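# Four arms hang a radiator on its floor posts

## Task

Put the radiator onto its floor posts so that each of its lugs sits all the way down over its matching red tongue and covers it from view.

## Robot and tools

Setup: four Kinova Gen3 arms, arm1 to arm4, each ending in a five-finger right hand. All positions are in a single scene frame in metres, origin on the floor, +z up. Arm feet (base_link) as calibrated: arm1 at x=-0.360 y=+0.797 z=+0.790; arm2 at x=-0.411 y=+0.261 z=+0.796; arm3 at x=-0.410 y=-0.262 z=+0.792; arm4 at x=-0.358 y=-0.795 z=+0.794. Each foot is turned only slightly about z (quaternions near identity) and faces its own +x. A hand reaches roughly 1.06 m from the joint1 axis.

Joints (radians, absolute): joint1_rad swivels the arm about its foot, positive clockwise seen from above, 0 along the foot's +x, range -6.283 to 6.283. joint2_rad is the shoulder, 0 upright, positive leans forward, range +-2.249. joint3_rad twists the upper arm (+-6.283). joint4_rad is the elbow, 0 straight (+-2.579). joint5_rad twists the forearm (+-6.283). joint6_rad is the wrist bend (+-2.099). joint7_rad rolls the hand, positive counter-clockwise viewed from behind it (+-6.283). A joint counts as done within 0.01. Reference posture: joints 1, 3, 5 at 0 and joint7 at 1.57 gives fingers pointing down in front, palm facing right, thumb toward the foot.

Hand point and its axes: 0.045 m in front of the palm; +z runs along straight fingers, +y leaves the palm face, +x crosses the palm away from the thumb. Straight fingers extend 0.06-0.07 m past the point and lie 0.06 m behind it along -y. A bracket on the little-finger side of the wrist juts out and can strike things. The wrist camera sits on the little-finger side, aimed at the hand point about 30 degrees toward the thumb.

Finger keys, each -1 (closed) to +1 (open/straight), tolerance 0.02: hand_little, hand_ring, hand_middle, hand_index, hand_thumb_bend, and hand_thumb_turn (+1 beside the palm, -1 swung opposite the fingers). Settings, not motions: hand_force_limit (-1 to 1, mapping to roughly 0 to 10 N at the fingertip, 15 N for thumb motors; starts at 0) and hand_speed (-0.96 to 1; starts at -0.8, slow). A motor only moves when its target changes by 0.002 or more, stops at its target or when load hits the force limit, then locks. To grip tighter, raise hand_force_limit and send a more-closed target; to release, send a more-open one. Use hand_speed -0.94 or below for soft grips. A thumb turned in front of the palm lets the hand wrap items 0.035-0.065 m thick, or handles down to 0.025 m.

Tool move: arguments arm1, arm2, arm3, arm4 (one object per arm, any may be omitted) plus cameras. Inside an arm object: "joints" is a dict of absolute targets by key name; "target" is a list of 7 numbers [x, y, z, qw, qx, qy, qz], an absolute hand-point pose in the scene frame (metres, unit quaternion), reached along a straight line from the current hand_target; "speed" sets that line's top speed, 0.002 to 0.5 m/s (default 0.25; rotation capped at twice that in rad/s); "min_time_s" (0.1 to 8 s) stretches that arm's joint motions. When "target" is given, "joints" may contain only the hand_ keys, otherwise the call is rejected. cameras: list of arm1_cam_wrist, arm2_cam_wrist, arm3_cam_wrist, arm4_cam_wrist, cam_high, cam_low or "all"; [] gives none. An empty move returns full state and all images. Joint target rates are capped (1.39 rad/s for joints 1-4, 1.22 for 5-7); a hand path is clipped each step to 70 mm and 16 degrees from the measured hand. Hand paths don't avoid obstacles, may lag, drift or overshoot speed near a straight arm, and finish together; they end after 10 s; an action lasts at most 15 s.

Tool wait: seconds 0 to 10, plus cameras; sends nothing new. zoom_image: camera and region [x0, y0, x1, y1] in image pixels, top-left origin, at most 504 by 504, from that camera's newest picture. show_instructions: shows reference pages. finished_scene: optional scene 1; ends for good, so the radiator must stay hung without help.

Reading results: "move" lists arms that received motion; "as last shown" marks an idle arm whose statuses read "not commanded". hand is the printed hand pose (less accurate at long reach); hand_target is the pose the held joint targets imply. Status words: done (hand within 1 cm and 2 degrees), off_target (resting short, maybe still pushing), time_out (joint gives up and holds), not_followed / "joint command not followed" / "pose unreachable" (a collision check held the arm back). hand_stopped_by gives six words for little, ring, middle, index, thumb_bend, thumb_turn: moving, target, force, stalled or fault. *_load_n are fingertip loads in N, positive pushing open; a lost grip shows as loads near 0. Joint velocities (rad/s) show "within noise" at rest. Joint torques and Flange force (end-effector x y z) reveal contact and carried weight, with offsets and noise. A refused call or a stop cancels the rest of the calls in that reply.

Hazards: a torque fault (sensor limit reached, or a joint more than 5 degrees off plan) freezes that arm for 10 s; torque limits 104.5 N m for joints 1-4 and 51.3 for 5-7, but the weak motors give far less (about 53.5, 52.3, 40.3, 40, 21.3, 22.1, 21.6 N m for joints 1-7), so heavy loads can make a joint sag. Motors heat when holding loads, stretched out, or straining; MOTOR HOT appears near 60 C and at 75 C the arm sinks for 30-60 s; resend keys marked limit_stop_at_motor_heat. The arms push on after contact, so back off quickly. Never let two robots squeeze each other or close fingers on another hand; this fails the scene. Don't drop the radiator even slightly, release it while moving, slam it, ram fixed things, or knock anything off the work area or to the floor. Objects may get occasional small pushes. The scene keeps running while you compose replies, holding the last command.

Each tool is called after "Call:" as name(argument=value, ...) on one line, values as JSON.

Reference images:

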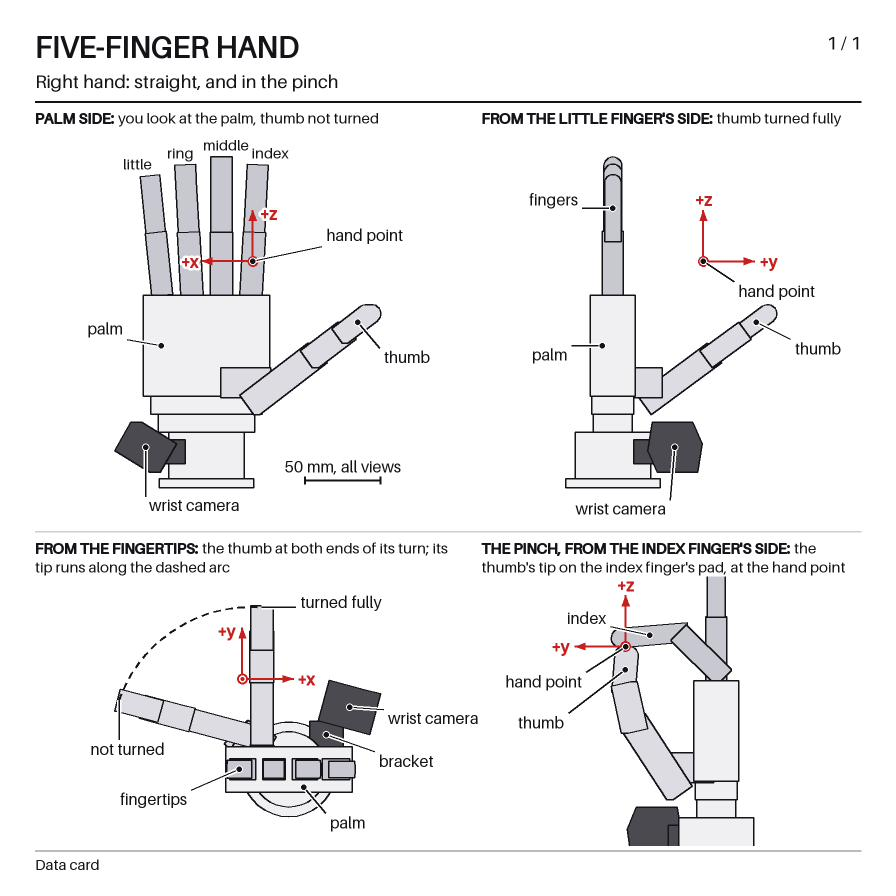

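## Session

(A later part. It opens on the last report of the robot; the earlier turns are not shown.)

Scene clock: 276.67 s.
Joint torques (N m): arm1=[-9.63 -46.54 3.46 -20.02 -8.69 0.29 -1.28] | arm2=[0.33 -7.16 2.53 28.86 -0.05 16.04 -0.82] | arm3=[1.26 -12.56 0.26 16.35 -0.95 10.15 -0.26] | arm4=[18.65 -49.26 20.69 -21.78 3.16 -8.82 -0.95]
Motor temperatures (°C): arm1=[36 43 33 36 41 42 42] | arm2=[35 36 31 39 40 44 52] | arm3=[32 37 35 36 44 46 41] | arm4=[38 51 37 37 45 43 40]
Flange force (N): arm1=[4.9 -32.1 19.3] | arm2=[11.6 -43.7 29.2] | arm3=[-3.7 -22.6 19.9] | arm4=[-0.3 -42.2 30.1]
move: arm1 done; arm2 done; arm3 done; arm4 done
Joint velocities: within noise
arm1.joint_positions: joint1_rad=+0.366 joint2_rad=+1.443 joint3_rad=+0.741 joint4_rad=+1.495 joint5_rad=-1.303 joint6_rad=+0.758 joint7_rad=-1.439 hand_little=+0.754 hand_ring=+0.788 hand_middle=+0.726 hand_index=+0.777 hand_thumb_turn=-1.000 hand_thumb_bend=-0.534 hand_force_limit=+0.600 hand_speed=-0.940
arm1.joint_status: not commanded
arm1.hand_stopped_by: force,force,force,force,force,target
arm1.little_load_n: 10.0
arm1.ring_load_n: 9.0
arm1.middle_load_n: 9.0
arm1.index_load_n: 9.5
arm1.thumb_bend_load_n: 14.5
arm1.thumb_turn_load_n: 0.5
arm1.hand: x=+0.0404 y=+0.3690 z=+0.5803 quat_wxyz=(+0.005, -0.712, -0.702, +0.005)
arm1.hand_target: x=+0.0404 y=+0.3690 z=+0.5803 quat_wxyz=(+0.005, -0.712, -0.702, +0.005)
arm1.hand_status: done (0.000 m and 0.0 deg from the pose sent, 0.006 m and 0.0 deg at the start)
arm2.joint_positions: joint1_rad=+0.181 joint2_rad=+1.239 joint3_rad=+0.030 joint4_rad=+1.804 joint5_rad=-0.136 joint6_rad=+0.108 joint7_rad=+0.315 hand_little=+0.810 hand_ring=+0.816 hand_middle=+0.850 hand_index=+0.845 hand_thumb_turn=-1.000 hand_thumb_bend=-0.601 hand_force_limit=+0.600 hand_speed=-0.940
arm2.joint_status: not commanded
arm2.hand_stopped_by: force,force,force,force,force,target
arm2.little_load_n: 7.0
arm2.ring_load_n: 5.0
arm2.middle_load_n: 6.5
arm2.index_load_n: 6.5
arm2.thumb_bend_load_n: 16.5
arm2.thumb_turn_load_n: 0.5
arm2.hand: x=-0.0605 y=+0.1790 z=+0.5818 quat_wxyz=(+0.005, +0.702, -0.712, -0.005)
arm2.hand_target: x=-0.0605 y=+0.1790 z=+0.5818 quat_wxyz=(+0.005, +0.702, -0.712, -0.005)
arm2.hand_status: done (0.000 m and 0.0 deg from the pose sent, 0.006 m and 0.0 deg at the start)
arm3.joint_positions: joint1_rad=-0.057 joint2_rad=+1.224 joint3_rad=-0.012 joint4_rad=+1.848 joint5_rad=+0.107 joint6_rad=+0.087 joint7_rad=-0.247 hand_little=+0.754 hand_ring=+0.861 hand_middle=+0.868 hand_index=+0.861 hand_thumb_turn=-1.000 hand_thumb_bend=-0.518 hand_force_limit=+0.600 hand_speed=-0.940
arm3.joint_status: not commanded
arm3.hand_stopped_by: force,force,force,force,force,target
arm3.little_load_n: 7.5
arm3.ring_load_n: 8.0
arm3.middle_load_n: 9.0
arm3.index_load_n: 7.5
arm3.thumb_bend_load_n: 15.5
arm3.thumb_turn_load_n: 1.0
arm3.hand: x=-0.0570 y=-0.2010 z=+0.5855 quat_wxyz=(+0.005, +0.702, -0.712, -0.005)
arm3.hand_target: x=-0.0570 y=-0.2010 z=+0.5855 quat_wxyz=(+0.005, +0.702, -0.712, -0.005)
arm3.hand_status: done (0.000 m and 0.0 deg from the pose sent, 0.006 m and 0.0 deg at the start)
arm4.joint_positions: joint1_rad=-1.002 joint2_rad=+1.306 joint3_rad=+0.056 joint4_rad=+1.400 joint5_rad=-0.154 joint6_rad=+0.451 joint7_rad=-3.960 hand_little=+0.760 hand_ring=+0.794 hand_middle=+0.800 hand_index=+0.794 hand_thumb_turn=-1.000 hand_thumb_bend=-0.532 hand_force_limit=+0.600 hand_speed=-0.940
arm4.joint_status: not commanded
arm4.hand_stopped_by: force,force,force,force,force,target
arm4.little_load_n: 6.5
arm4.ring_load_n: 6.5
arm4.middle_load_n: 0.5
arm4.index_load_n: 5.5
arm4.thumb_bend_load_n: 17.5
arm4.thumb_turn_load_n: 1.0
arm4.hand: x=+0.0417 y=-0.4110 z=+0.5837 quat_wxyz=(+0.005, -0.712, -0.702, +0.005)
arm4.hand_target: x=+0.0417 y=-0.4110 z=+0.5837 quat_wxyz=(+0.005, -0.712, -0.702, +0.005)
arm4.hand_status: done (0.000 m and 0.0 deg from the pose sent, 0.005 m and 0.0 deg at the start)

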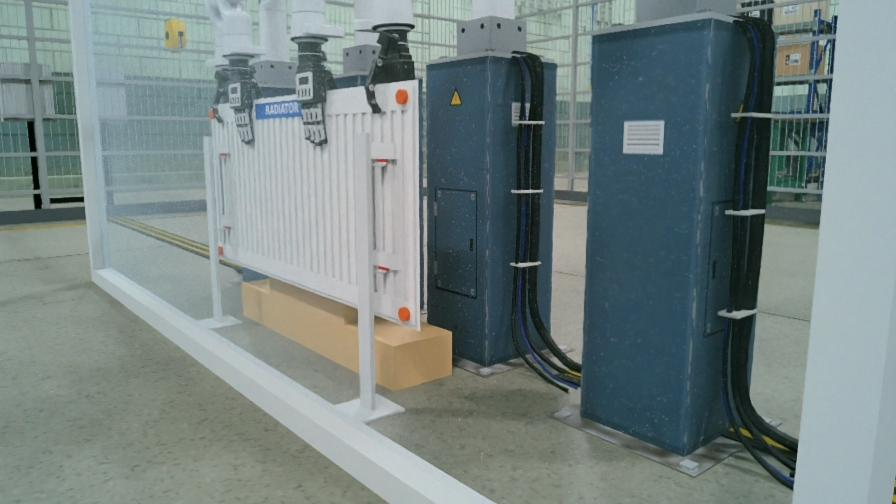

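Call:
move(arm1={"target":[0.0404,0.369,0.5760,-0.0049,0.7124,0.7018,-0.0050],"speed":0.01}, arm2={"target":[-0.0605,0.179,0.5777,0.0050,0.7018,-0.7124,-0.0049],"speed":0.01}, arm3={"target":[-0.0570,-0.201,0.5819,0.0050,0.7018,-0.7124,-0.0049],"speed":0.01}, arm4={"target":[0.0417,-0.411,0.5804,-0.0049,0.7124,0.7018,-0.0050],"speed":0.01}, cameras=["cam_low"])

Call:
zoom_image(camera="cam_low", region=[365, 130, 405, 170])

Call:
zoom_image(camera="cam_low", region=[205, 135, 245, 175])

Call:
zoom_image(camera="cam_low", region=[365, 240, 405, 280])

Call:
zoom_image(camera="cam_low", region=[205, 205, 245, 245])

Scene clock: 278.27 s.
Joint torques (N m): arm1=[-9.49 -46.94 3.69 -19.86 -8.52 0.28 -1.3] | arm2=[0.42 -6.28 2.51 28.61 -0.03 15.87 -0.77] | arm3=[1.28 -12.33 0.27 16.2 -0.97 10.06 -0.29] | arm4=[18.25 -50.51 20.08 -22.07 2.93 -8.93 -0.97]
Motor temperatures (°C): arm1=[36 43 33 36 41 42 42] | arm2=[35 36 31 39 40 44 52] | arm3=[32 37 35 36 44 46 41] | arm4=[38 51 37 37 45 43 40]
Flange force (N): arm1=[4.9 -31.7 20.3] | arm2=[11.1 -43.0 26.8] | arm3=[-3.7 -22.2 19.1] | arm4=[-0.5 -41.3 32.0]
move: arm1 done; arm2 done; arm3 done; arm4 done
Joint velocities: within noise
arm1.joint_positions: joint1_rad=+0.368 joint2_rad=+1.451 joint3_rad=+0.737 joint4_rad=+1.490 joint5_rad=-1.307 joint6_rad=+0.753 joint7_rad=-1.438 hand_little=+0.754 hand_ring=+0.788 hand_middle=+0.726 hand_index=+0.777 hand_thumb_turn=-1.000 hand_thumb_bend=-0.534 hand_force_limit=+0.600 hand_speed=-0.940
arm1.joint_status: not commanded
arm1.hand_stopped_by: force,force,force,force,force,target
arm1.little_load_n: 10.0
arm1.ring_load_n: 9.0
arm1.middle_load_n: 9.0
arm1.index_load_n: 9.5
arm1.thumb_bend_load_n: 14.5
arm1.thumb_turn_load_n: 0.5
arm1.hand: x=+0.0404 y=+0.3690 z=+0.5760 quat_wxyz=(+0.005, -0.712, -0.702, +0.005)
arm1.hand_target: x=+0.0404 y=+0.3690 z=+0.5760 quat_wxyz=(+0.005, -0.712, -0.702, +0.005)
arm1.hand_status: done (0.000 m and 0.0 deg from the pose sent, 0.004 m and 0.0 deg at the start)
arm2.joint_positions: joint1_rad=+0.181 joint2_rad=+1.249 joint3_rad=+0.030 joint4_rad=+1.799 joint5_rad=-0.136 joint6_rad=+0.104 joint7_rad=+0.315 hand_little=+0.810 hand_ring=+0.816 hand_middle=+0.850 hand_index=+0.845 hand_thumb_turn=-1.000 hand_thumb_bend=-0.601 hand_force_limit=+0.600 hand_speed=-0.940
arm2.joint_status: not commanded
arm2.hand_stopped_by: force,force,force,force,force,target
arm2.little_load_n: 7.0
arm2.ring_load_n: 5.0
arm2.middle_load_n: 7.0
arm2.index_load_n: 6.5
arm2.thumb_bend_load_n: 16.5
arm2.thumb_turn_load_n: 1.0
arm2.hand: x=-0.0605 y=+0.1790 z=+0.5777 quat_wxyz=(+0.005, +0.702, -0.712, -0.005)
arm2.hand_target: x=-0.0605 y=+0.1790 z=+0.5777 quat_wxyz=(+0.005, +0.702, -0.712, -0.005)
arm2.hand_status: done (0.000 m and 0.0 deg from the pose sent, 0.004 m and 0.0 deg at the start)
arm3.joint_positions: joint1_rad=-0.057 joint2_rad=+1.233 joint3_rad=-0.012 joint4_rad=+1.843 joint5_rad=+0.107 joint6_rad=+0.083 joint7_rad=-0.247 hand_little=+0.754 hand_ring=+0.861 hand_middle=+0.868 hand_index=+0.861 hand_thumb_turn=-1.000 hand_thumb_bend=-0.518 hand_force_limit=+0.600 hand_speed=-0.940
arm3.joint_status: not commanded
arm3.hand_stopped_by: force,force,force,force,force,target
arm3.little_load_n: 7.5
arm3.ring_load_n: 8.0
arm3.middle_load_n: 9.0
arm3.index_load_n: 7.5
arm3.thumb_bend_load_n: 15.5
arm3.thumb_turn_load_n: 1.5
arm3.hand: x=-0.0570 y=-0.2010 z=+0.5819 quat_wxyz=(+0.005, +0.702, -0.712, -0.005)
arm3.hand_target: x=-0.0570 y=-0.2010 z=+0.5819 quat_wxyz=(+0.005, +0.702, -0.712, -0.005)
arm3.hand_status: done (0.000 m and 0.0 deg from the pose sent, 0.004 m and 0.0 deg at the start)
arm4.joint_positions: joint1_rad=-1.002 joint2_rad=+1.313 joint3_rad=+0.055 joint4_rad=+1.395 joint5_rad=-0.154 joint6_rad=+0.448 joint7_rad=-3.959 hand_little=+0.760 hand_ring=+0.794 hand_middle=+0.800 hand_index=+0.794 hand_thumb_turn=-1.000 hand_thumb_bend=-0.532 hand_force_limit=+0.600 hand_speed=-0.940
arm4.joint_status: not commanded
arm4.hand_stopped_by: force,force,force,force,force,target
arm4.little_load_n: 7.0
arm4.ring_load_n: 6.5
arm4.middle_load_n: 1.0
arm4.index_load_n: 5.5
arm4.thumb_bend_load_n: 17.5
arm4.thumb_turn_load_n: 1.0
arm4.hand: x=+0.0417 y=-0.4110 z=+0.5804 quat_wxyz=(+0.005, -0.712, -0.702, +0.005)
arm4.hand_target: x=+0.0417 y=-0.4110 z=+0.5804 quat_wxyz=(+0.005, -0.712, -0.702, +0.005)
arm4.hand_status: done (0.000 m and 0.0 deg from the pose sent, 0.003 m and 0.0 deg at the start)

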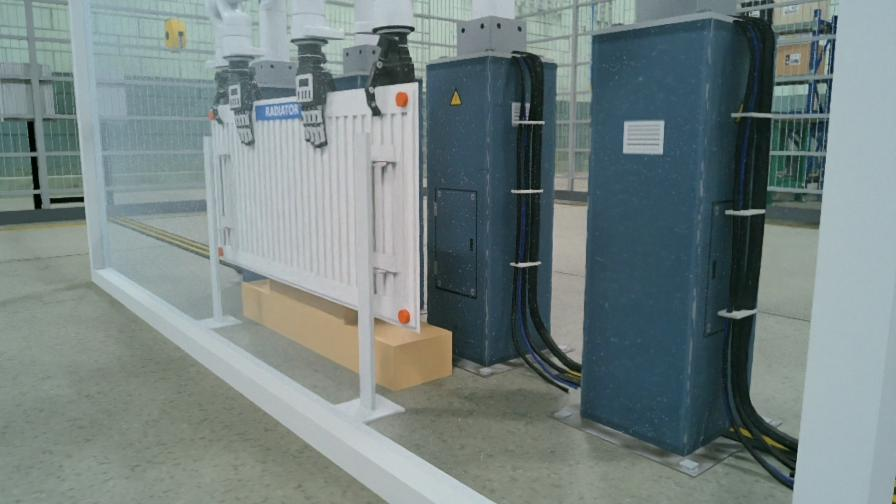

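Scaled by 12.600 from the camera's image (finer frame: 1280x720).

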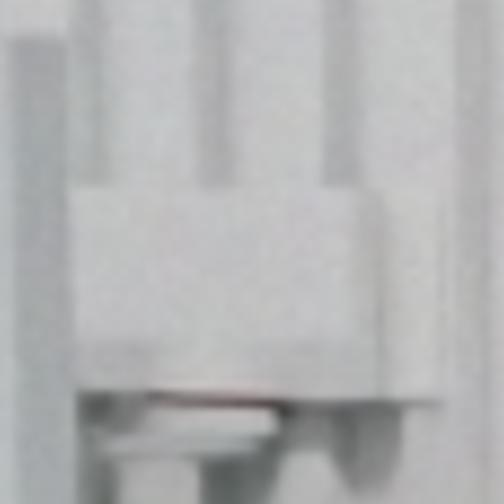

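Scaled by 12.600 from the camera's image (finer frame: 1280x720).

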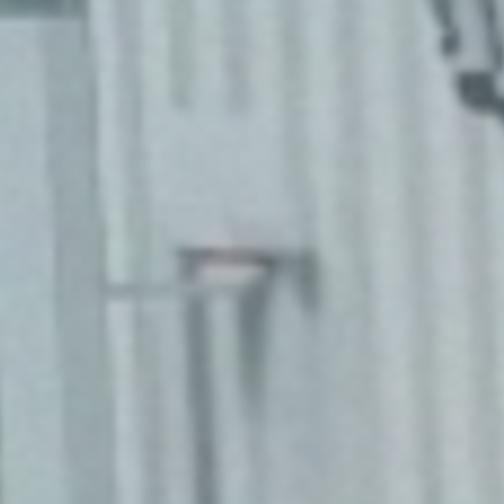

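Scaled by 12.600 from the camera's image (finer frame: 1280x720).

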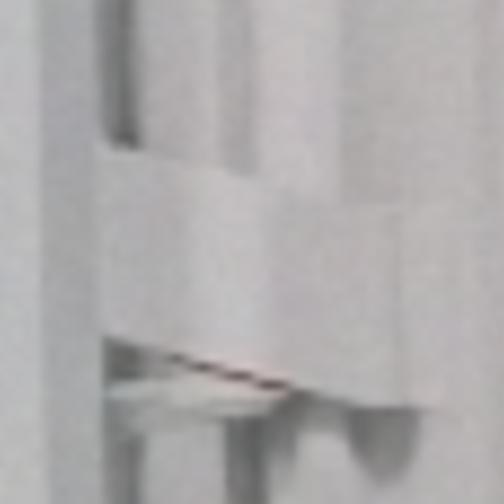

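Scaled by 12.600 from the camera's image (finer frame: 1280x720).

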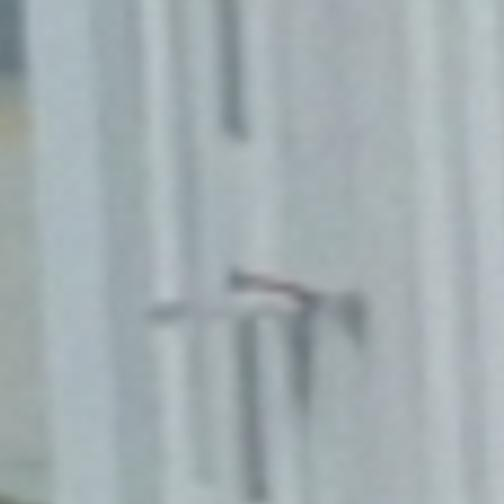

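Call:
move(arm1={"target":[0.0404,0.369,0.5745,-0.0049,0.7124,0.7018,-0.0050],"speed":0.005}, arm2={"target":[-0.0605,0.179,0.5762,0.0050,0.7018,-0.7124,-0.0049],"speed":0.005}, arm3={"target":[-0.0570,-0.201,0.5804,0.0050,0.7018,-0.7124,-0.0049],"speed":0.005}, arm4={"target":[0.0417,-0.411,0.5789,-0.0049,0.7124,0.7018,-0.0050],"speed":0.005}, cameras=["cam_low"])

Call:
zoom_image(camera="cam_low", region=[365, 130, 405, 170])

Call:
zoom_image(camera="cam_low", region=[205, 135, 245, 175])

Scene clock: 279.57 s.
Joint torques (N m): arm1=[-9.51 -46.99 3.68 -19.79 -8.47 0.3 -1.29] | arm2=[0.52 -6.26 2.59 28.63 -0.1 15.85 -0.81] | arm3=[1.25 -12.29 0.22 16.17 -0.96 10.03 -0.25] | arm4=[18.3 -50.52 20.09 -21.98 2.92 -8.94 -0.97]
Motor temperatures (°C): arm1=[36 43 33 36 41 42 42] | arm2=[35 36 31 39 40 44 52] | arm3=[32 37 35 36 44 46 41] | arm4=[38 51 37 37 45 43 40]
Flange force (N): arm1=[4.8 -31.6 20.4] | arm2=[11.0 -43.1 26.9] | arm3=[-3.7 -22.1 18.9] | arm4=[-0.2 -41.2 32.1]
move: arm1 done; arm2 done; arm3 done; arm4 done
Joint velocities: within noise
arm1.joint_positions: joint1_rad=+0.369 joint2_rad=+1.454 joint3_rad=+0.736 joint4_rad=+1.488 joint5_rad=-1.308 joint6_rad=+0.752 joint7_rad=-1.438 hand_little=+0.754 hand_ring=+0.788 hand_middle=+0.726 hand_index=+0.777 hand_thumb_turn=-1.000 hand_thumb_bend=-0.534 hand_force_limit=+0.600 hand_speed=-0.940
arm1.joint_status: not commanded
arm1.hand_stopped_by: force,force,force,force,force,target
arm1.little_load_n: 10.5
arm1.ring_load_n: 9.0
arm1.middle_load_n: 9.0
arm1.index_load_n: 9.5
arm1.thumb_bend_load_n: 14.5
arm1.thumb_turn_load_n: 0.5
arm1.hand: x=+0.0404 y=+0.3690 z=+0.5745 quat_wxyz=(+0.005, -0.712, -0.702, +0.005)
arm1.hand_target: x=+0.0404 y=+0.3690 z=+0.5745 quat_wxyz=(+0.005, -0.712, -0.702, +0.005)
arm1.hand_status: done (0.000 m and 0.0 deg from the pose sent, 0.002 m and 0.0 deg at the start)
arm2.joint_positions: joint1_rad=+0.182 joint2_rad=+1.253 joint3_rad=+0.029 joint4_rad=+1.797 joint5_rad=-0.136 joint6_rad=+0.103 joint7_rad=+0.315 hand_little=+0.810 hand_ring=+0.816 hand_middle=+0.850 hand_index=+0.845 hand_thumb_turn=-1.000 hand_thumb_bend=-0.601 hand_force_limit=+0.600 hand_speed=-0.940
arm2.joint_status: not commanded
arm2.hand_stopped_by: force,force,force,force,force,target
arm2.little_load_n: 7.0
arm2.ring_load_n: 5.5
arm2.middle_load_n: 6.5
arm2.index_load_n: 6.5
arm2.thumb_bend_load_n: 16.5
arm2.thumb_turn_load_n: 1.0
arm2.hand: x=-0.0605 y=+0.1790 z=+0.5762 quat_wxyz=(+0.005, +0.702, -0.712, -0.005)
arm2.hand_target: x=-0.0605 y=+0.1790 z=+0.5762 quat_wxyz=(+0.005, +0.702, -0.712, -0.005)
arm2.hand_status: done (0.000 m and 0.0 deg from the pose sent, 0.002 m and 0.0 deg at the start)
arm3.joint_positions: joint1_rad=-0.057 joint2_rad=+1.236 joint3_rad=-0.012 joint4_rad=+1.841 joint5_rad=+0.107 joint6_rad=+0.081 joint7_rad=-0.247 hand_little=+0.754 hand_ring=+0.861 hand_middle=+0.868 hand_index=+0.861 hand_thumb_turn=-1.000 hand_thumb_bend=-0.518 hand_force_limit=+0.600 hand_speed=-0.940
arm3.joint_status: not commanded
arm3.hand_stopped_by: force,force,force,force,force,target
arm3.little_load_n: 7.5
arm3.ring_load_n: 8.0
arm3.middle_load_n: 9.0
arm3.index_load_n: 8.0
arm3.thumb_bend_load_n: 15.5
arm3.thumb_turn_load_n: 1.5
arm3.hand: x=-0.0570 y=-0.2010 z=+0.5804 quat_wxyz=(+0.005, +0.702, -0.712, -0.005)
arm3.hand_target: x=-0.0570 y=-0.2010 z=+0.5804 quat_wxyz=(+0.005, +0.702, -0.712, -0.005)
arm3.hand_status: done (0.000 m and 0.0 deg from the pose sent, 0.002 m and 0.0 deg at the start)
arm4.joint_positions: joint1_rad=-1.002 joint2_rad=+1.316 joint3_rad=+0.055 joint4_rad=+1.393 joint5_rad=-0.154 joint6_rad=+0.447 joint7_rad=-3.959 hand_little=+0.760 hand_ring=+0.794 hand_middle=+0.800 hand_index=+0.794 hand_thumb_turn=-1.000 hand_thumb_bend=-0.532 hand_force_limit=+0.600 hand_speed=-0.940
arm4.joint_status: not commanded
arm4.hand_stopped_by: force,force,force,force,force,target
arm4.little_load_n: 6.5
arm4.ring_load_n: 6.5
arm4.middle_load_n: 0.5
arm4.index_load_n: 6.0
arm4.thumb_bend_load_n: 17.5
arm4.thumb_turn_load_n: 1.0
arm4.hand: x=+0.0417 y=-0.4110 z=+0.5789 quat_wxyz=(+0.005, -0.712, -0.702, +0.005)
arm4.hand_target: x=+0.0417 y=-0.4110 z=+0.5789 quat_wxyz=(+0.005, -0.712, -0.702, +0.005)
arm4.hand_status: done (0.000 m and 0.0 deg from the pose sent, 0.001 m and 0.0 deg at the start)

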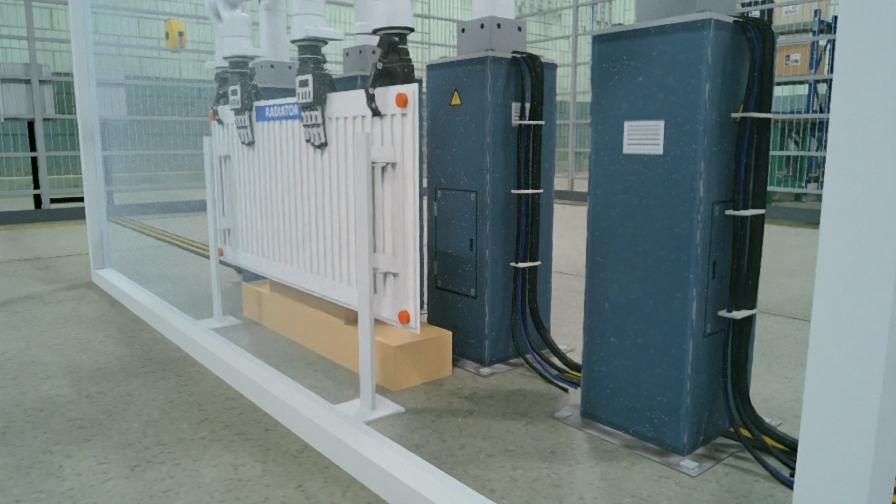

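Scaled by 12.600 from the camera's image (finer frame: 1280x720).

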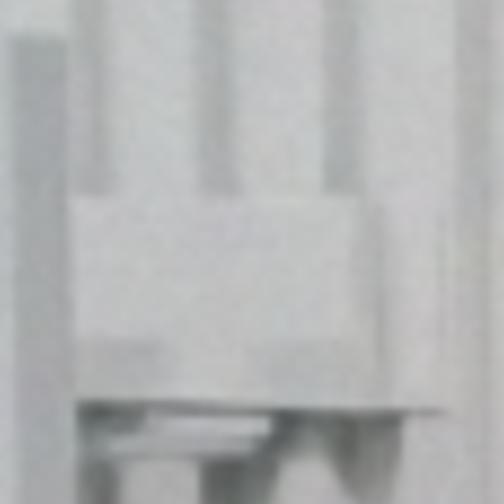

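Scaled by 12.600 from the camera's image (finer frame: 1280x720).

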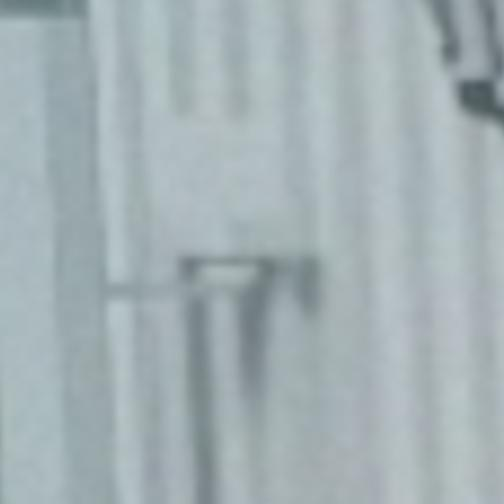

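Call:
move(arm1={"target":[0.0404,0.369,0.5732,-0.0049,0.7124,0.7018,-0.0050],"speed":0.005}, arm2={"target":[-0.0605,0.179,0.5749,0.0050,0.7018,-0.7124,-0.0049],"speed":0.005}, arm3={"target":[-0.0570,-0.201,0.5791,0.0050,0.7018,-0.7124,-0.0049],"speed":0.005}, arm4={"target":[0.0417,-0.411,0.5776,-0.0049,0.7124,0.7018,-0.0050],"speed":0.005}, cameras=["cam_low"])

Call:
zoom_image(camera="cam_low", region=[365, 130, 405, 170])

Call:
zoom_image(camera="cam_low", region=[205, 135, 245, 175])

Scene clock: 281.07 s.
Joint torques (N m): arm1=[-9.52 -47.04 3.72 -19.72 -8.49 0.3 -1.28] | arm2=[0.47 -6.23 2.57 28.62 -0.08 15.81 -0.81] | arm3=[1.25 -12.16 0.25 16.15 -0.97 10.01 -0.31] | arm4=[18.32 -50.58 20.07 -21.94 2.88 -8.89 -0.98]
Motor temperatures (°C): arm1=[36 43 33 36 41 42 42] | arm2=[35 36 31 39 40 44 52] | arm3=[32 37 35 36 44 46 41] | arm4=[38 51 37 37 45 43 40]
Flange force (N): arm1=[4.6 -31.4 20.5] | arm2=[11.1 -43.1 26.8] | arm3=[-3.6 -22.0 18.6] | arm4=[-0.2 -41.2 32.2]
move: arm1 done; arm2 done; arm3 done; arm4 done
Joint velocities: within noise
arm1.joint_positions: joint1_rad=+0.370 joint2_rad=+1.456 joint3_rad=+0.735 joint4_rad=+1.486 joint5_rad=-1.310 joint6_rad=+0.751 joint7_rad=-1.437 hand_little=+0.754 hand_ring=+0.788 hand_middle=+0.726 hand_index=+0.777 hand_thumb_turn=-1.000 hand_thumb_bend=-0.534 hand_force_limit=+0.600 hand_speed=-0.940
arm1.joint_status: not commanded
arm1.hand_stopped_by: force,force,force,force,force,target
arm1.little_load_n: 10.0
arm1.ring_load_n: 9.0
arm1.middle_load_n: 8.5
arm1.index_load_n: 9.5
arm1.thumb_bend_load_n: 14.5
arm1.thumb_turn_load_n: 0.5
arm1.hand: x=+0.0404 y=+0.3690 z=+0.5732 quat_wxyz=(+0.005, -0.712, -0.702, +0.005)
arm1.hand_target: x=+0.0404 y=+0.3690 z=+0.5732 quat_wxyz=(+0.005, -0.712, -0.702, +0.005)
arm1.hand_status: done (0.000 m and 0.0 deg from the pose sent, 0.001 m and 0.0 deg at the start)
arm2.joint_positions: joint1_rad=+0.182 joint2_rad=+1.256 joint3_rad=+0.029 joint4_rad=+1.795 joint5_rad=-0.136 joint6_rad=+0.101 joint7_rad=+0.315 hand_little=+0.810 hand_ring=+0.816 hand_middle=+0.850 hand_index=+0.845 hand_thumb_turn=-1.000 hand_thumb_bend=-0.601 hand_force_limit=+0.600 hand_speed=-0.940
arm2.joint_status: not commanded
arm2.hand_stopped_by: force,force,force,force,force,target
arm2.little_load_n: 7.0
arm2.ring_load_n: 5.0
arm2.middle_load_n: 6.5
arm2.index_load_n: 6.5
arm2.thumb_bend_load_n: 16.5
arm2.thumb_turn_load_n: 1.0
arm2.hand: x=-0.0605 y=+0.1790 z=+0.5749 quat_wxyz=(+0.005, +0.702, -0.712, -0.005)
arm2.hand_target: x=-0.0605 y=+0.1790 z=+0.5749 quat_wxyz=(+0.005, +0.702, -0.712, -0.005)
arm2.hand_status: done (0.000 m and 0.0 deg from the pose sent, 0.001 m and 0.0 deg at the start)
arm3.joint_positions: joint1_rad=-0.057 joint2_rad=+1.239 joint3_rad=-0.012 joint4_rad=+1.839 joint5_rad=+0.107 joint6_rad=+0.080 joint7_rad=-0.247 hand_little=+0.754 hand_ring=+0.861 hand_middle=+0.868 hand_index=+0.861 hand_thumb_turn=-1.000 hand_thumb_bend=-0.518 hand_force_limit=+0.600 hand_speed=-0.940
arm3.joint_status: not commanded
arm3.hand_stopped_by: force,force,force,force,force,target
arm3.little_load_n: 7.5
arm3.ring_load_n: 8.0
arm3.middle_load_n: 9.0
arm3.index_load_n: 7.5
arm3.thumb_bend_load_n: 15.5
arm3.thumb_turn_load_n: 1.5
arm3.hand: x=-0.0570 y=-0.2010 z=+0.5791 quat_wxyz=(+0.005, +0.702, -0.712, -0.005)
arm3.hand_target: x=-0.0570 y=-0.2010 z=+0.5791 quat_wxyz=(+0.005, +0.702, -0.712, -0.005)
arm3.hand_status: done (0.000 m and 0.0 deg from the pose sent, 0.001 m and 0.0 deg at the start)
arm4.joint_positions: joint1_rad=-1.002 joint2_rad=+1.319 joint3_rad=+0.055 joint4_rad=+1.391 joint5_rad=-0.154 joint6_rad=+0.446 joint7_rad=-3.959 hand_little=+0.760 hand_ring=+0.794 hand_middle=+0.800 hand_index=+0.794 hand_thumb_turn=-1.000 hand_thumb_bend=-0.532 hand_force_limit=+0.600 hand_speed=-0.940
arm4.joint_status: not commanded
arm4.hand_stopped_by: force,force,force,force,force,target
arm4.little_load_n: 7.0
arm4.ring_load_n: 6.5
arm4.middle_load_n: 0.5
arm4.index_load_n: 6.0
arm4.thumb_bend_load_n: 17.5
arm4.thumb_turn_load_n: 1.0
arm4.hand: x=+0.0417 y=-0.4110 z=+0.5776 quat_wxyz=(+0.005, -0.712, -0.702, +0.005)
arm4.hand_target: x=+0.0417 y=-0.4110 z=+0.5776 quat_wxyz=(+0.005, -0.712, -0.702, +0.005)
arm4.hand_status: done (0.000 m and 0.0 deg from the pose sent, 0.001 m and 0.0 deg at the start)

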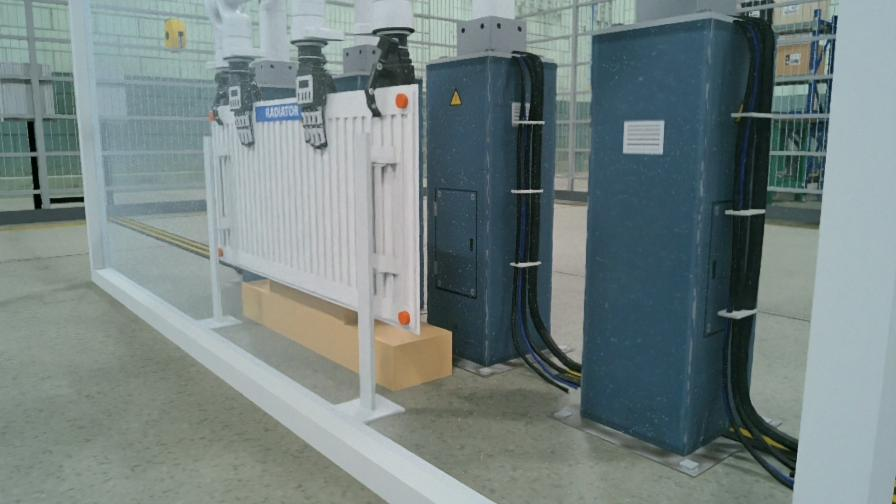

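Scaled by 12.600 from the camera's image (finer frame: 1280x720).

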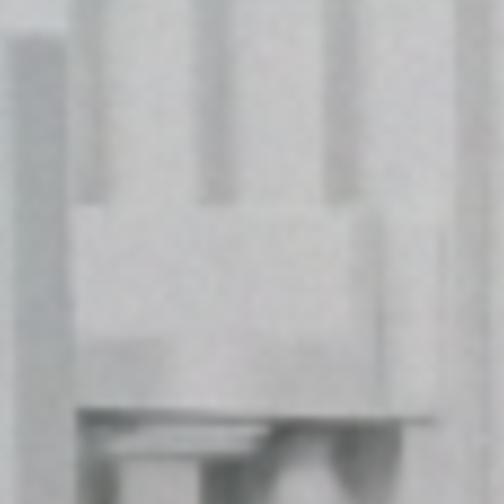

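Scaled by 12.600 from the camera's image (finer frame: 1280x720).

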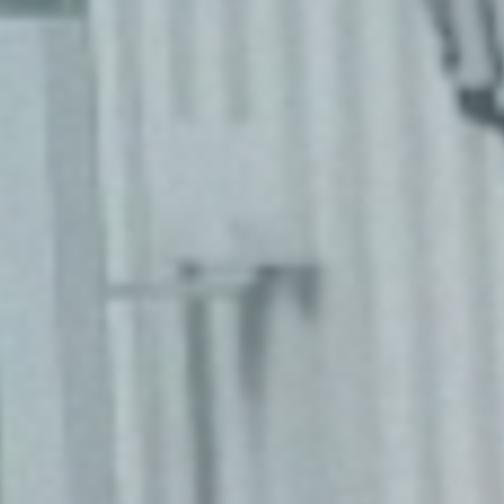

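Call:
move(arm1={"target":[0.0404,0.369,0.5720,-0.0049,0.7124,0.7018,-0.0050],"speed":0.005}, arm2={"target":[-0.0605,0.179,0.5737,0.0050,0.7018,-0.7124,-0.0049],"speed":0.005}, arm3={"target":[-0.0570,-0.201,0.5779,0.0050,0.7018,-0.7124,-0.0049],"speed":0.005}, arm4={"target":[0.0417,-0.411,0.5764,-0.0049,0.7124,0.7018,-0.0050],"speed":0.005}, cameras=["cam_low"])

Call:
zoom_image(camera="cam_low", region=[365, 130, 405, 170])

Call:
zoom_image(camera="cam_low", region=[205, 135, 245, 175])

Scene clock: 282.57 s.
Joint torques (N m): arm1=[-10.38 -38.66 -0.67 -20.22 -9.12 -0.31 -1.28] | arm2=[-1.24 -0.77 1.46 26.99 -0.09 14.42 -0.85] | arm3=[0.59 -10.93 0.21 16.4 -0.84 10.17 -0.19] | arm4=[16.46 -50.06 18.65 -22.79 2.68 -9.04 -1.07]
Motor temperatures (°C): arm1=[36 43 33 36 41 42 42] | arm2=[35 36 31 39 40 44 52] | arm3=[32 37 35 36 44 46 41] | arm4=[38 51 37 37 45 43 40]
Flange force (N): arm1=[5.0 -34.2 -0.6] | arm2=[14.6 -39.8 10.1] | arm3=[-2.3 -22.4 16.0] | arm4=[-4.9 -40.5 29.6]
move: arm1 done; arm2 done; arm3 done; arm4 done
Joint velocities: within noise
arm1.joint_positions: joint1_rad=+0.370 joint2_rad=+1.459 joint3_rad=+0.733 joint4_rad=+1.484 joint5_rad=-1.311 joint6_rad=+0.750 joint7_rad=-1.437 hand_little=+0.754 hand_ring=+0.788 hand_middle=+0.726 hand_index=+0.777 hand_thumb_turn=-1.000 hand_thumb_bend=-0.534 hand_force_limit=+0.600 hand_speed=-0.940
arm1.joint_status: not commanded
arm1.hand_stopped_by: force,force,force,force,force,target
arm1.little_load_n: 10.5
arm1.ring_load_n: 9.5
arm1.middle_load_n: 9.0
arm1.index_load_n: 10.0
arm1.thumb_bend_load_n: 14.5
arm1.thumb_turn_load_n: 0.5
arm1.hand: x=+0.0404 y=+0.3690 z=+0.5720 quat_wxyz=(+0.005, -0.712, -0.702, +0.005)
arm1.hand_target: x=+0.0404 y=+0.3690 z=+0.5720 quat_wxyz=(+0.005, -0.712, -0.702, +0.005)
arm1.hand_status: done (0.000 m and 0.0 deg from the pose sent, 0.001 m and 0.0 deg at the start)
arm2.joint_positions: joint1_rad=+0.182 joint2_rad=+1.259 joint3_rad=+0.029 joint4_rad=+1.793 joint5_rad=-0.136 joint6_rad=+0.100 joint7_rad=+0.315 hand_little=+0.810 hand_ring=+0.816 hand_middle=+0.850 hand_index=+0.845 hand_thumb_turn=-1.000 hand_thumb_bend=-0.601 hand_force_limit=+0.600 hand_speed=-0.940
arm2.joint_status: not commanded
arm2.hand_stopped_by: force,force,force,force,force,target
arm2.little_load_n: 6.5
arm2.ring_load_n: 5.0
arm2.middle_load_n: 6.5
arm2.index_load_n: 6.0
arm2.thumb_bend_load_n: 16.0
arm2.thumb_turn_load_n: 1.0
arm2.hand: x=-0.0605 y=+0.1790 z=+0.5737 quat_wxyz=(+0.005, +0.702, -0.712, -0.005)
arm2.hand_target: x=-0.0605 y=+0.1790 z=+0.5737 quat_wxyz=(+0.005, +0.702, -0.712, -0.005)
arm2.hand_status: done (0.000 m and 0.0 deg from the pose sent, 0.001 m and 0.0 deg at the start)
arm3.joint_positions: joint1_rad=-0.057 joint2_rad=+1.242 joint3_rad=-0.011 joint4_rad=+1.837 joint5_rad=+0.107 joint6_rad=+0.078 joint7_rad=-0.247 hand_little=+0.754 hand_ring=+0.861 hand_middle=+0.868 hand_index=+0.861 hand_thumb_turn=-1.000 hand_thumb_bend=-0.518 hand_force_limit=+0.600 hand_speed=-0.940
arm3.joint_status: not commanded
arm3.hand_stopped_by: force,force,force,force,force,target
arm3.little_load_n: 7.5
arm3.ring_load_n: 8.0
arm3.middle_load_n: 8.5
arm3.index_load_n: 7.5
arm3.thumb_bend_load_n: 15.5
arm3.thumb_turn_load_n: 1.5
arm3.hand: x=-0.0570 y=-0.2010 z=+0.5779 quat_wxyz=(+0.005, +0.702, -0.712, -0.005)
arm3.hand_target: x=-0.0570 y=-0.2010 z=+0.5779 quat_wxyz=(+0.005, +0.702, -0.712, -0.005)
arm3.hand_status: done (0.000 m and 0.0 deg from the pose sent, 0.001 m and 0.0 deg at the start)
arm4.joint_positions: joint1_rad=-1.002 joint2_rad=+1.322 joint3_rad=+0.055 joint4_rad=+1.390 joint5_rad=-0.154 joint6_rad=+0.445 joint7_rad=-3.959 hand_little=+0.760 hand_ring=+0.794 hand_middle=+0.800 hand_index=+0.794 hand_thumb_turn=-1.000 hand_thumb_bend=-0.532 hand_force_limit=+0.600 hand_speed=-0.940
arm4.joint_status: not commanded
arm4.hand_stopped_by: force,force,force,force,force,target
arm4.little_load_n: 6.5
arm4.ring_load_n: 6.5
arm4.middle_load_n: 1.0
arm4.index_load_n: 6.0
arm4.thumb_bend_load_n: 17.5
arm4.thumb_turn_load_n: 1.0
arm4.hand: x=+0.0417 y=-0.4110 z=+0.5764 quat_wxyz=(+0.005, -0.712, -0.702, +0.005)
arm4.hand_target: x=+0.0417 y=-0.4110 z=+0.5764 quat_wxyz=(+0.005, -0.712, -0.702, +0.005)
arm4.hand_status: done (0.000 m and 0.0 deg from the pose sent, 0.001 m and 0.0 deg at the start)

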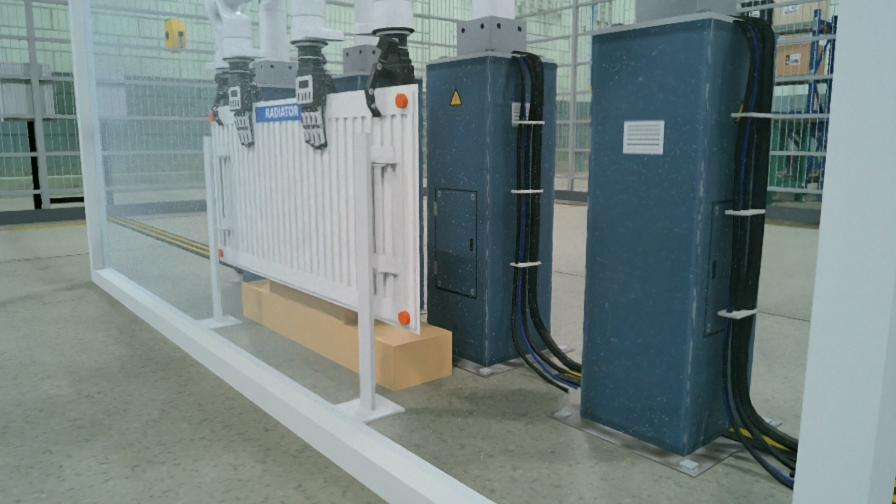

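Scaled by 12.600 from the camera's image (finer frame: 1280x720).

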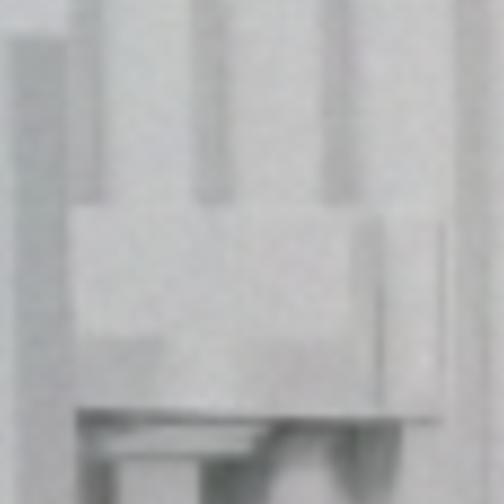

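Scaled by 12.600 from the camera's image (finer frame: 1280x720).

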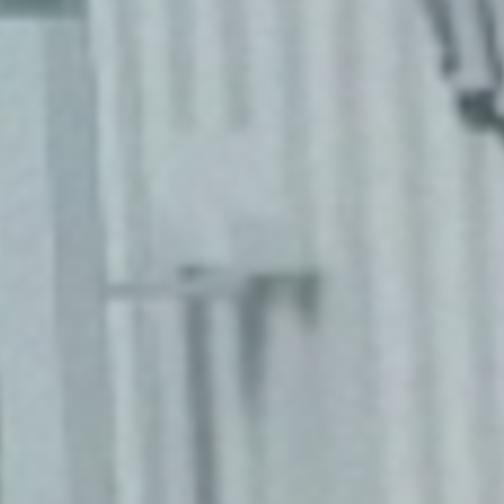

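Call:
move(arm1={"target":[0.0404,0.369,0.5719,-0.0049,0.7124,0.7018,-0.0050],"speed":0.005}, arm2={"target":[-0.0605,0.179,0.5733,0.0050,0.7018,-0.7124,-0.0049],"speed":0.005}, arm3={"target":[-0.0570,-0.201,0.5770,0.0050,0.7018,-0.7124,-0.0049],"speed":0.005}, arm4={"target":[0.0417,-0.411,0.5752,-0.0049,0.7124,0.7018,-0.0050],"speed":0.005}, cameras=["cam_low"])

Call:
zoom_image(camera="cam_low", region=[205, 135, 245, 175])

Scene clock: 285.33 s.
Joint torques (N m): arm1=[-9.36 -37.4 -0.1 -18.88 -8.5 -0.34 -1.09] | arm2=[-0.42 0.13 2.57 26.67 -0.03 14.08 -0.79] | arm3=[0.97 -2.2 0.21 14.44 -0.89 8.67 -0.28] | arm4=[14.93 -38.83 16.48 -26.18 2.2 -12.87 -1]
Motor temperatures (°C): arm1=[36 42 33 36 41 42 42] | arm2=[35 36 31 39 40 44 52] | arm3=[32 37 35 36 44 45 41] | arm4=[38 51 37 38 45 44 40]
Flange force (N): arm1=[4.9 -31.0 -0.6] | arm2=[12.5 -39.6 7.2] | arm3=[-2.7 -18.8 -9.7] | arm4=[-16.7 -46.8 -3.0]
move: arm1 done; arm2 done; arm3 done; arm4 done
Joint velocities: within noise
arm1.joint_positions: joint1_rad=+0.370 joint2_rad=+1.459 joint3_rad=+0.733 joint4_rad=+1.484 joint5_rad=-1.311 joint6_rad=+0.750 joint7_rad=-1.437 hand_little=+0.754 hand_ring=+0.788 hand_middle=+0.726 hand_index=+0.777 hand_thumb_turn=-1.000 hand_thumb_bend=-0.534 hand_force_limit=+0.600 hand_speed=-0.940
arm1.joint_status: not commanded
arm1.hand_stopped_by: force,force,force,force,force,target
arm1.little_load_n: 11.0
arm1.ring_load_n: 10.0
arm1.middle_load_n: 9.5
arm1.index_load_n: 10.5
arm1.thumb_bend_load_n: 14.5
arm1.thumb_turn_load_n: 0.5
arm1.hand: x=+0.0404 y=+0.3690 z=+0.5719 quat_wxyz=(+0.005, -0.712, -0.702, +0.005)
arm1.hand_target: x=+0.0404 y=+0.3690 z=+0.5719 quat_wxyz=(+0.005, -0.712, -0.702, +0.005)
arm1.hand_status: done (0.000 m and 0.0 deg from the pose sent, 0.000 m and 0.0 deg at the start)
arm2.joint_positions: joint1_rad=+0.182 joint2_rad=+1.260 joint3_rad=+0.029 joint4_rad=+1.792 joint5_rad=-0.136 joint6_rad=+0.100 joint7_rad=+0.315 hand_little=+0.810 hand_ring=+0.816 hand_middle=+0.850 hand_index=+0.845 hand_thumb_turn=-1.000 hand_thumb_bend=-0.601 hand_force_limit=+0.600 hand_speed=-0.940
arm2.joint_status: not commanded
arm2.hand_stopped_by: force,force,force,force,force,target
arm2.little_load_n: 6.0
arm2.ring_load_n: 4.5
arm2.middle_load_n: 6.0
arm2.index_load_n: 6.0
arm2.thumb_bend_load_n: 16.5
arm2.thumb_turn_load_n: 1.0
arm2.hand: x=-0.0605 y=+0.1790 z=+0.5733 quat_wxyz=(+0.005, +0.702, -0.712, -0.005)
arm2.hand_target: x=-0.0605 y=+0.1790 z=+0.5733 quat_wxyz=(+0.005, +0.702, -0.712, -0.005)
arm2.hand_status: done (0.000 m and 0.0 deg from the pose sent, 0.000 m and 0.0 deg at the start)
arm3.joint_positions: joint1_rad=-0.058 joint2_rad=+1.245 joint3_rad=-0.011 joint4_rad=+1.836 joint5_rad=+0.107 joint6_rad=+0.077 joint7_rad=-0.247 hand_little=+0.754 hand_ring=+0.861 hand_middle=+0.868 hand_index=+0.861 hand_thumb_turn=-1.000 hand_thumb_bend=-0.518 hand_force_limit=+0.600 hand_speed=-0.940
arm3.joint_status: not commanded
arm3.hand_stopped_by: force,force,force,force,force,target
arm3.little_load_n: 6.0
arm3.ring_load_n: 6.5
arm3.middle_load_n: 8.0
arm3.index_load_n: 6.5
arm3.thumb_bend_load_n: 15.5
arm3.thumb_turn_load_n: 1.5
arm3.hand: x=-0.0570 y=-0.2010 z=+0.5770 quat_wxyz=(+0.005, +0.702, -0.712, -0.005)
arm3.hand_target: x=-0.0570 y=-0.2010 z=+0.5770 quat_wxyz=(+0.005, +0.702, -0.712, -0.005)
arm3.hand_status: done (0.000 m and 0.0 deg from the pose sent, 0.001 m and 0.0 deg at the start)
arm4.joint_positions: joint1_rad=-1.002 joint2_rad=+1.324 joint3_rad=+0.055 joint4_rad=+1.388 joint5_rad=-0.154 joint6_rad=+0.444 joint7_rad=-3.959 hand_little=+0.760 hand_ring=+0.794 hand_middle=+0.800 hand_index=+0.794 hand_thumb_turn=-1.000 hand_thumb_bend=-0.532 hand_force_limit=+0.600 hand_speed=-0.940
arm4.joint_status: not commanded
arm4.hand_stopped_by: force,force,force,force,force,target
arm4.little_load_n: 7.5
arm4.ring_load_n: 7.0
arm4.middle_load_n: 1.5
arm4.index_load_n: 6.0
arm4.thumb_bend_load_n: 17.5
arm4.thumb_turn_load_n: 1.0
arm4.hand: x=+0.0417 y=-0.4110 z=+0.5752 quat_wxyz=(+0.005, -0.712, -0.702, +0.005)
arm4.hand_target: x=+0.0417 y=-0.4110 z=+0.5752 quat_wxyz=(+0.005, -0.712, -0.702, +0.005)
arm4.hand_status: done (0.000 m and 0.0 deg from the pose sent, 0.001 m and 0.0 deg at the start)

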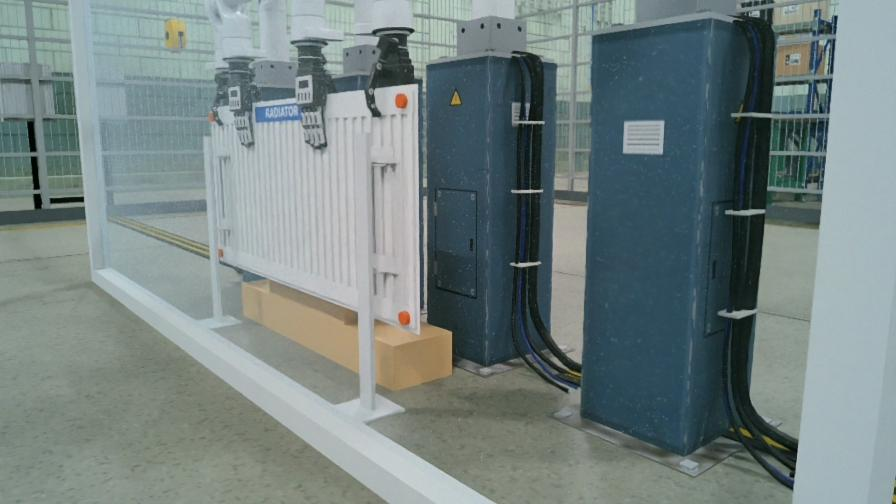

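Scaled by 12.600 from the camera's image (finer frame: 1280x720).

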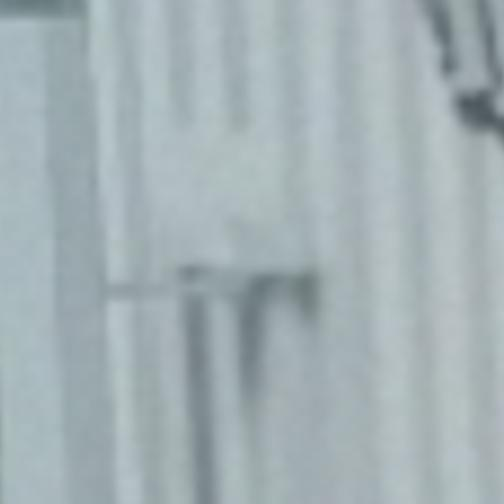

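Call:
move(arm1={"joints":{"hand_thumb_bend":-0.2,"hand_speed":-0.9}}, arm2={"joints":{"hand_thumb_bend":-0.2,"hand_speed":-0.9}}, arm3={"joints":{"hand_thumb_bend":-0.2,"hand_speed":-0.9}}, arm4={"joints":{"hand_thumb_bend":-0.2,"hand_speed":-0.9}}, cameras=["cam_low","cam_high"])

Call:
zoom_image(camera="cam_low", region=[200, 40, 440, 170])

Scene clock: 289.60 s.
Joint torques (N m): arm1=[-9.61 -37.42 -0.33 -19.56 -8.34 -0.35 -0.57] | arm2=[-0.61 0.37 2.51 26.79 0.19 14.26 -0.63] | arm3=[0.88 -2.57 0.24 14.83 -0.74 9.03 -0.12] | arm4=[14.73 -38.16 16.87 -25.97 2.84 -13.12 -0.43]
Motor temperatures (°C): arm1=[35 42 33 36 41 42 42] | arm2=[35 36 31 39 40 44 52] | arm3=[32 37 35 36 44 45 41] | arm4=[38 51 37 38 45 44 40]
Flange force (N): arm1=[5.8 -31.2 -1.5] | arm2=[12.5 -39.4 7.0] | arm3=[-2.9 -19.0 -7.9] | arm4=[-15.6 -46.8 -4.3]
move: arm1 done; arm2 done; arm3 done; arm4 done
Joint velocities: within noise
arm1.joint_positions: joint1_rad=+0.370 joint2_rad=+1.459 joint3_rad=+0.733 joint4_rad=+1.484 joint5_rad=-1.311 joint6_rad=+0.750 joint7_rad=-1.437 hand_little=+0.754 hand_ring=+0.788 hand_middle=+0.726 hand_index=+0.777 hand_thumb_turn=-1.000 hand_thumb_bend=-0.200 hand_force_limit=+0.600 hand_speed=-0.900
arm1.joint_status: all done
arm1.hand_stopped_by: force,force,force,force,target,target
arm1.little_load_n: 10.5
arm1.ring_load_n: 10.0
arm1.middle_load_n: 9.0
arm1.index_load_n: 10.5
arm1.thumb_bend_load_n: 0.0
arm1.thumb_turn_load_n: 0.0
arm1.hand: x=+0.0404 y=+0.3690 z=+0.5719 quat_wxyz=(+0.005, -0.712, -0.702, +0.005)
arm1.hand_target: x=+0.0404 y=+0.3690 z=+0.5719 quat_wxyz=(+0.005, -0.712, -0.702, +0.005)
arm1.hand_status: not commanded
arm2.joint_positions: joint1_rad=+0.182 joint2_rad=+1.260 joint3_rad=+0.029 joint4_rad=+1.792 joint5_rad=-0.136 joint6_rad=+0.100 joint7_rad=+0.315 hand_little=+0.810 hand_ring=+0.816 hand_middle=+0.850 hand_index=+0.845 hand_thumb_turn=-1.000 hand_thumb_bend=-0.200 hand_force_limit=+0.600 hand_speed=-0.900
arm2.joint_status: all done
arm2.hand_stopped_by: force,force,force,force,target,target
arm2.little_load_n: 6.5
arm2.ring_load_n: 4.5
arm2.middle_load_n: 6.0
arm2.index_load_n: 5.5
arm2.thumb_bend_load_n: 0.0
arm2.thumb_turn_load_n: 0.0
arm2.hand: x=-0.0605 y=+0.1790 z=+0.5733 quat_wxyz=(+0.005, +0.702, -0.712, -0.005)
arm2.hand_target: x=-0.0605 y=+0.1790 z=+0.5733 quat_wxyz=(+0.005, +0.702, -0.712, -0.005)
arm2.hand_status: not commanded
arm3.joint_positions: joint1_rad=-0.058 joint2_rad=+1.245 joint3_rad=-0.011 joint4_rad=+1.836 joint5_rad=+0.107 joint6_rad=+0.077 joint7_rad=-0.247 hand_little=+0.754 hand_ring=+0.861 hand_middle=+0.868 hand_index=+0.861 hand_thumb_turn=-1.000 hand_thumb_bend=-0.200 hand_force_limit=+0.600 hand_speed=-0.900
arm3.joint_status: all done
arm3.hand_stopped_by: force,force,force,force,target,target
arm3.little_load_n: 6.0
arm3.ring_load_n: 6.5
arm3.middle_load_n: 7.5
arm3.index_load_n: 6.5
arm3.thumb_bend_load_n: 0.0
arm3.thumb_turn_load_n: 0.0
arm3.hand: x=-0.0570 y=-0.2010 z=+0.5770 quat_wxyz=(+0.005, +0.702, -0.712, -0.005)
arm3.hand_target: x=-0.0570 y=-0.2010 z=+0.5770 quat_wxyz=(+0.005, +0.702, -0.712, -0.005)
arm3.hand_status: not commanded
arm4.joint_positions: joint1_rad=-1.002 joint2_rad=+1.324 joint3_rad=+0.055 joint4_rad=+1.388 joint5_rad=-0.154 joint6_rad=+0.444 joint7_rad=-3.959 hand_little=+0.760 hand_ring=+0.794 hand_middle=+0.800 hand_index=+0.794 hand_thumb_turn=-1.000 hand_thumb_bend=-0.200 hand_force_limit=+0.600 hand_speed=-0.900
arm4.joint_status: all done
arm4.hand_stopped_by: force,force,force,force,target,target
arm4.little_load_n: 7.5
arm4.ring_load_n: 7.0
arm4.middle_load_n: 1.0
arm4.index_load_n: 6.0
arm4.thumb_bend_load_n: 0.5
arm4.thumb_turn_load_n: 0.0
arm4.hand: x=+0.0417 y=-0.4110 z=+0.5752 quat_wxyz=(+0.005, -0.712, -0.702, +0.005)
arm4.hand_target: x=+0.0417 y=-0.4110 z=+0.5752 quat_wxyz=(+0.005, -0.712, -0.702, +0.005)
arm4.hand_status: not commanded
pictures: cam_high, cam_low

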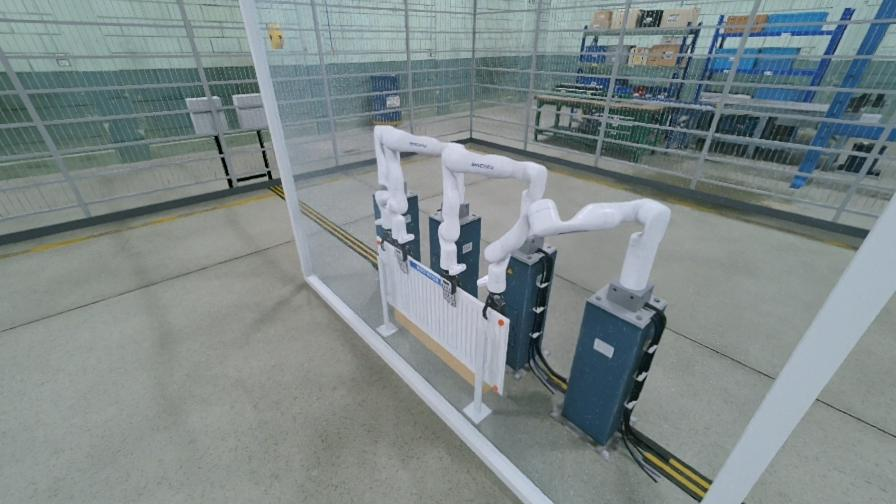

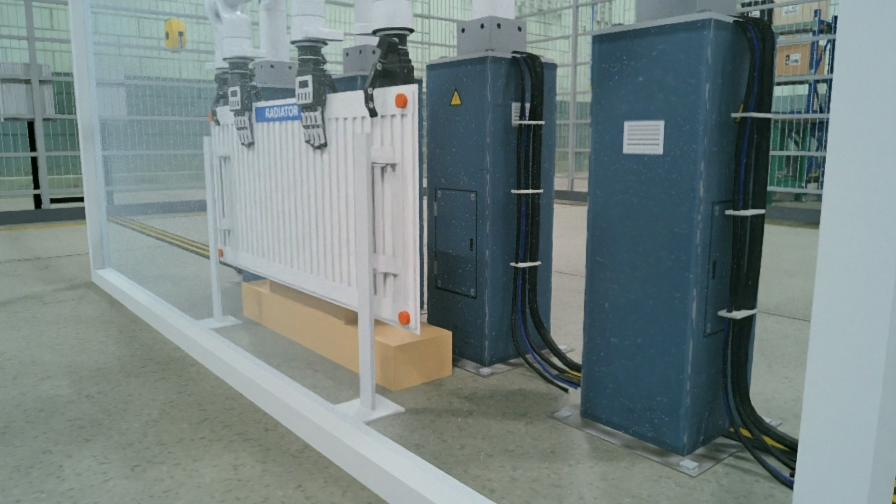

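Scaled by 2.100 from the camera's image (finer frame: 1280x720).

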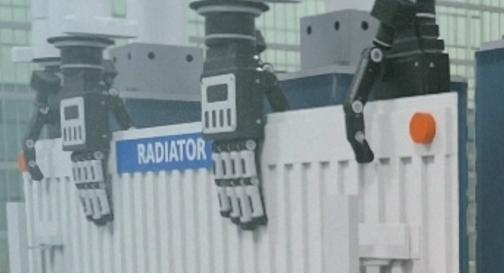

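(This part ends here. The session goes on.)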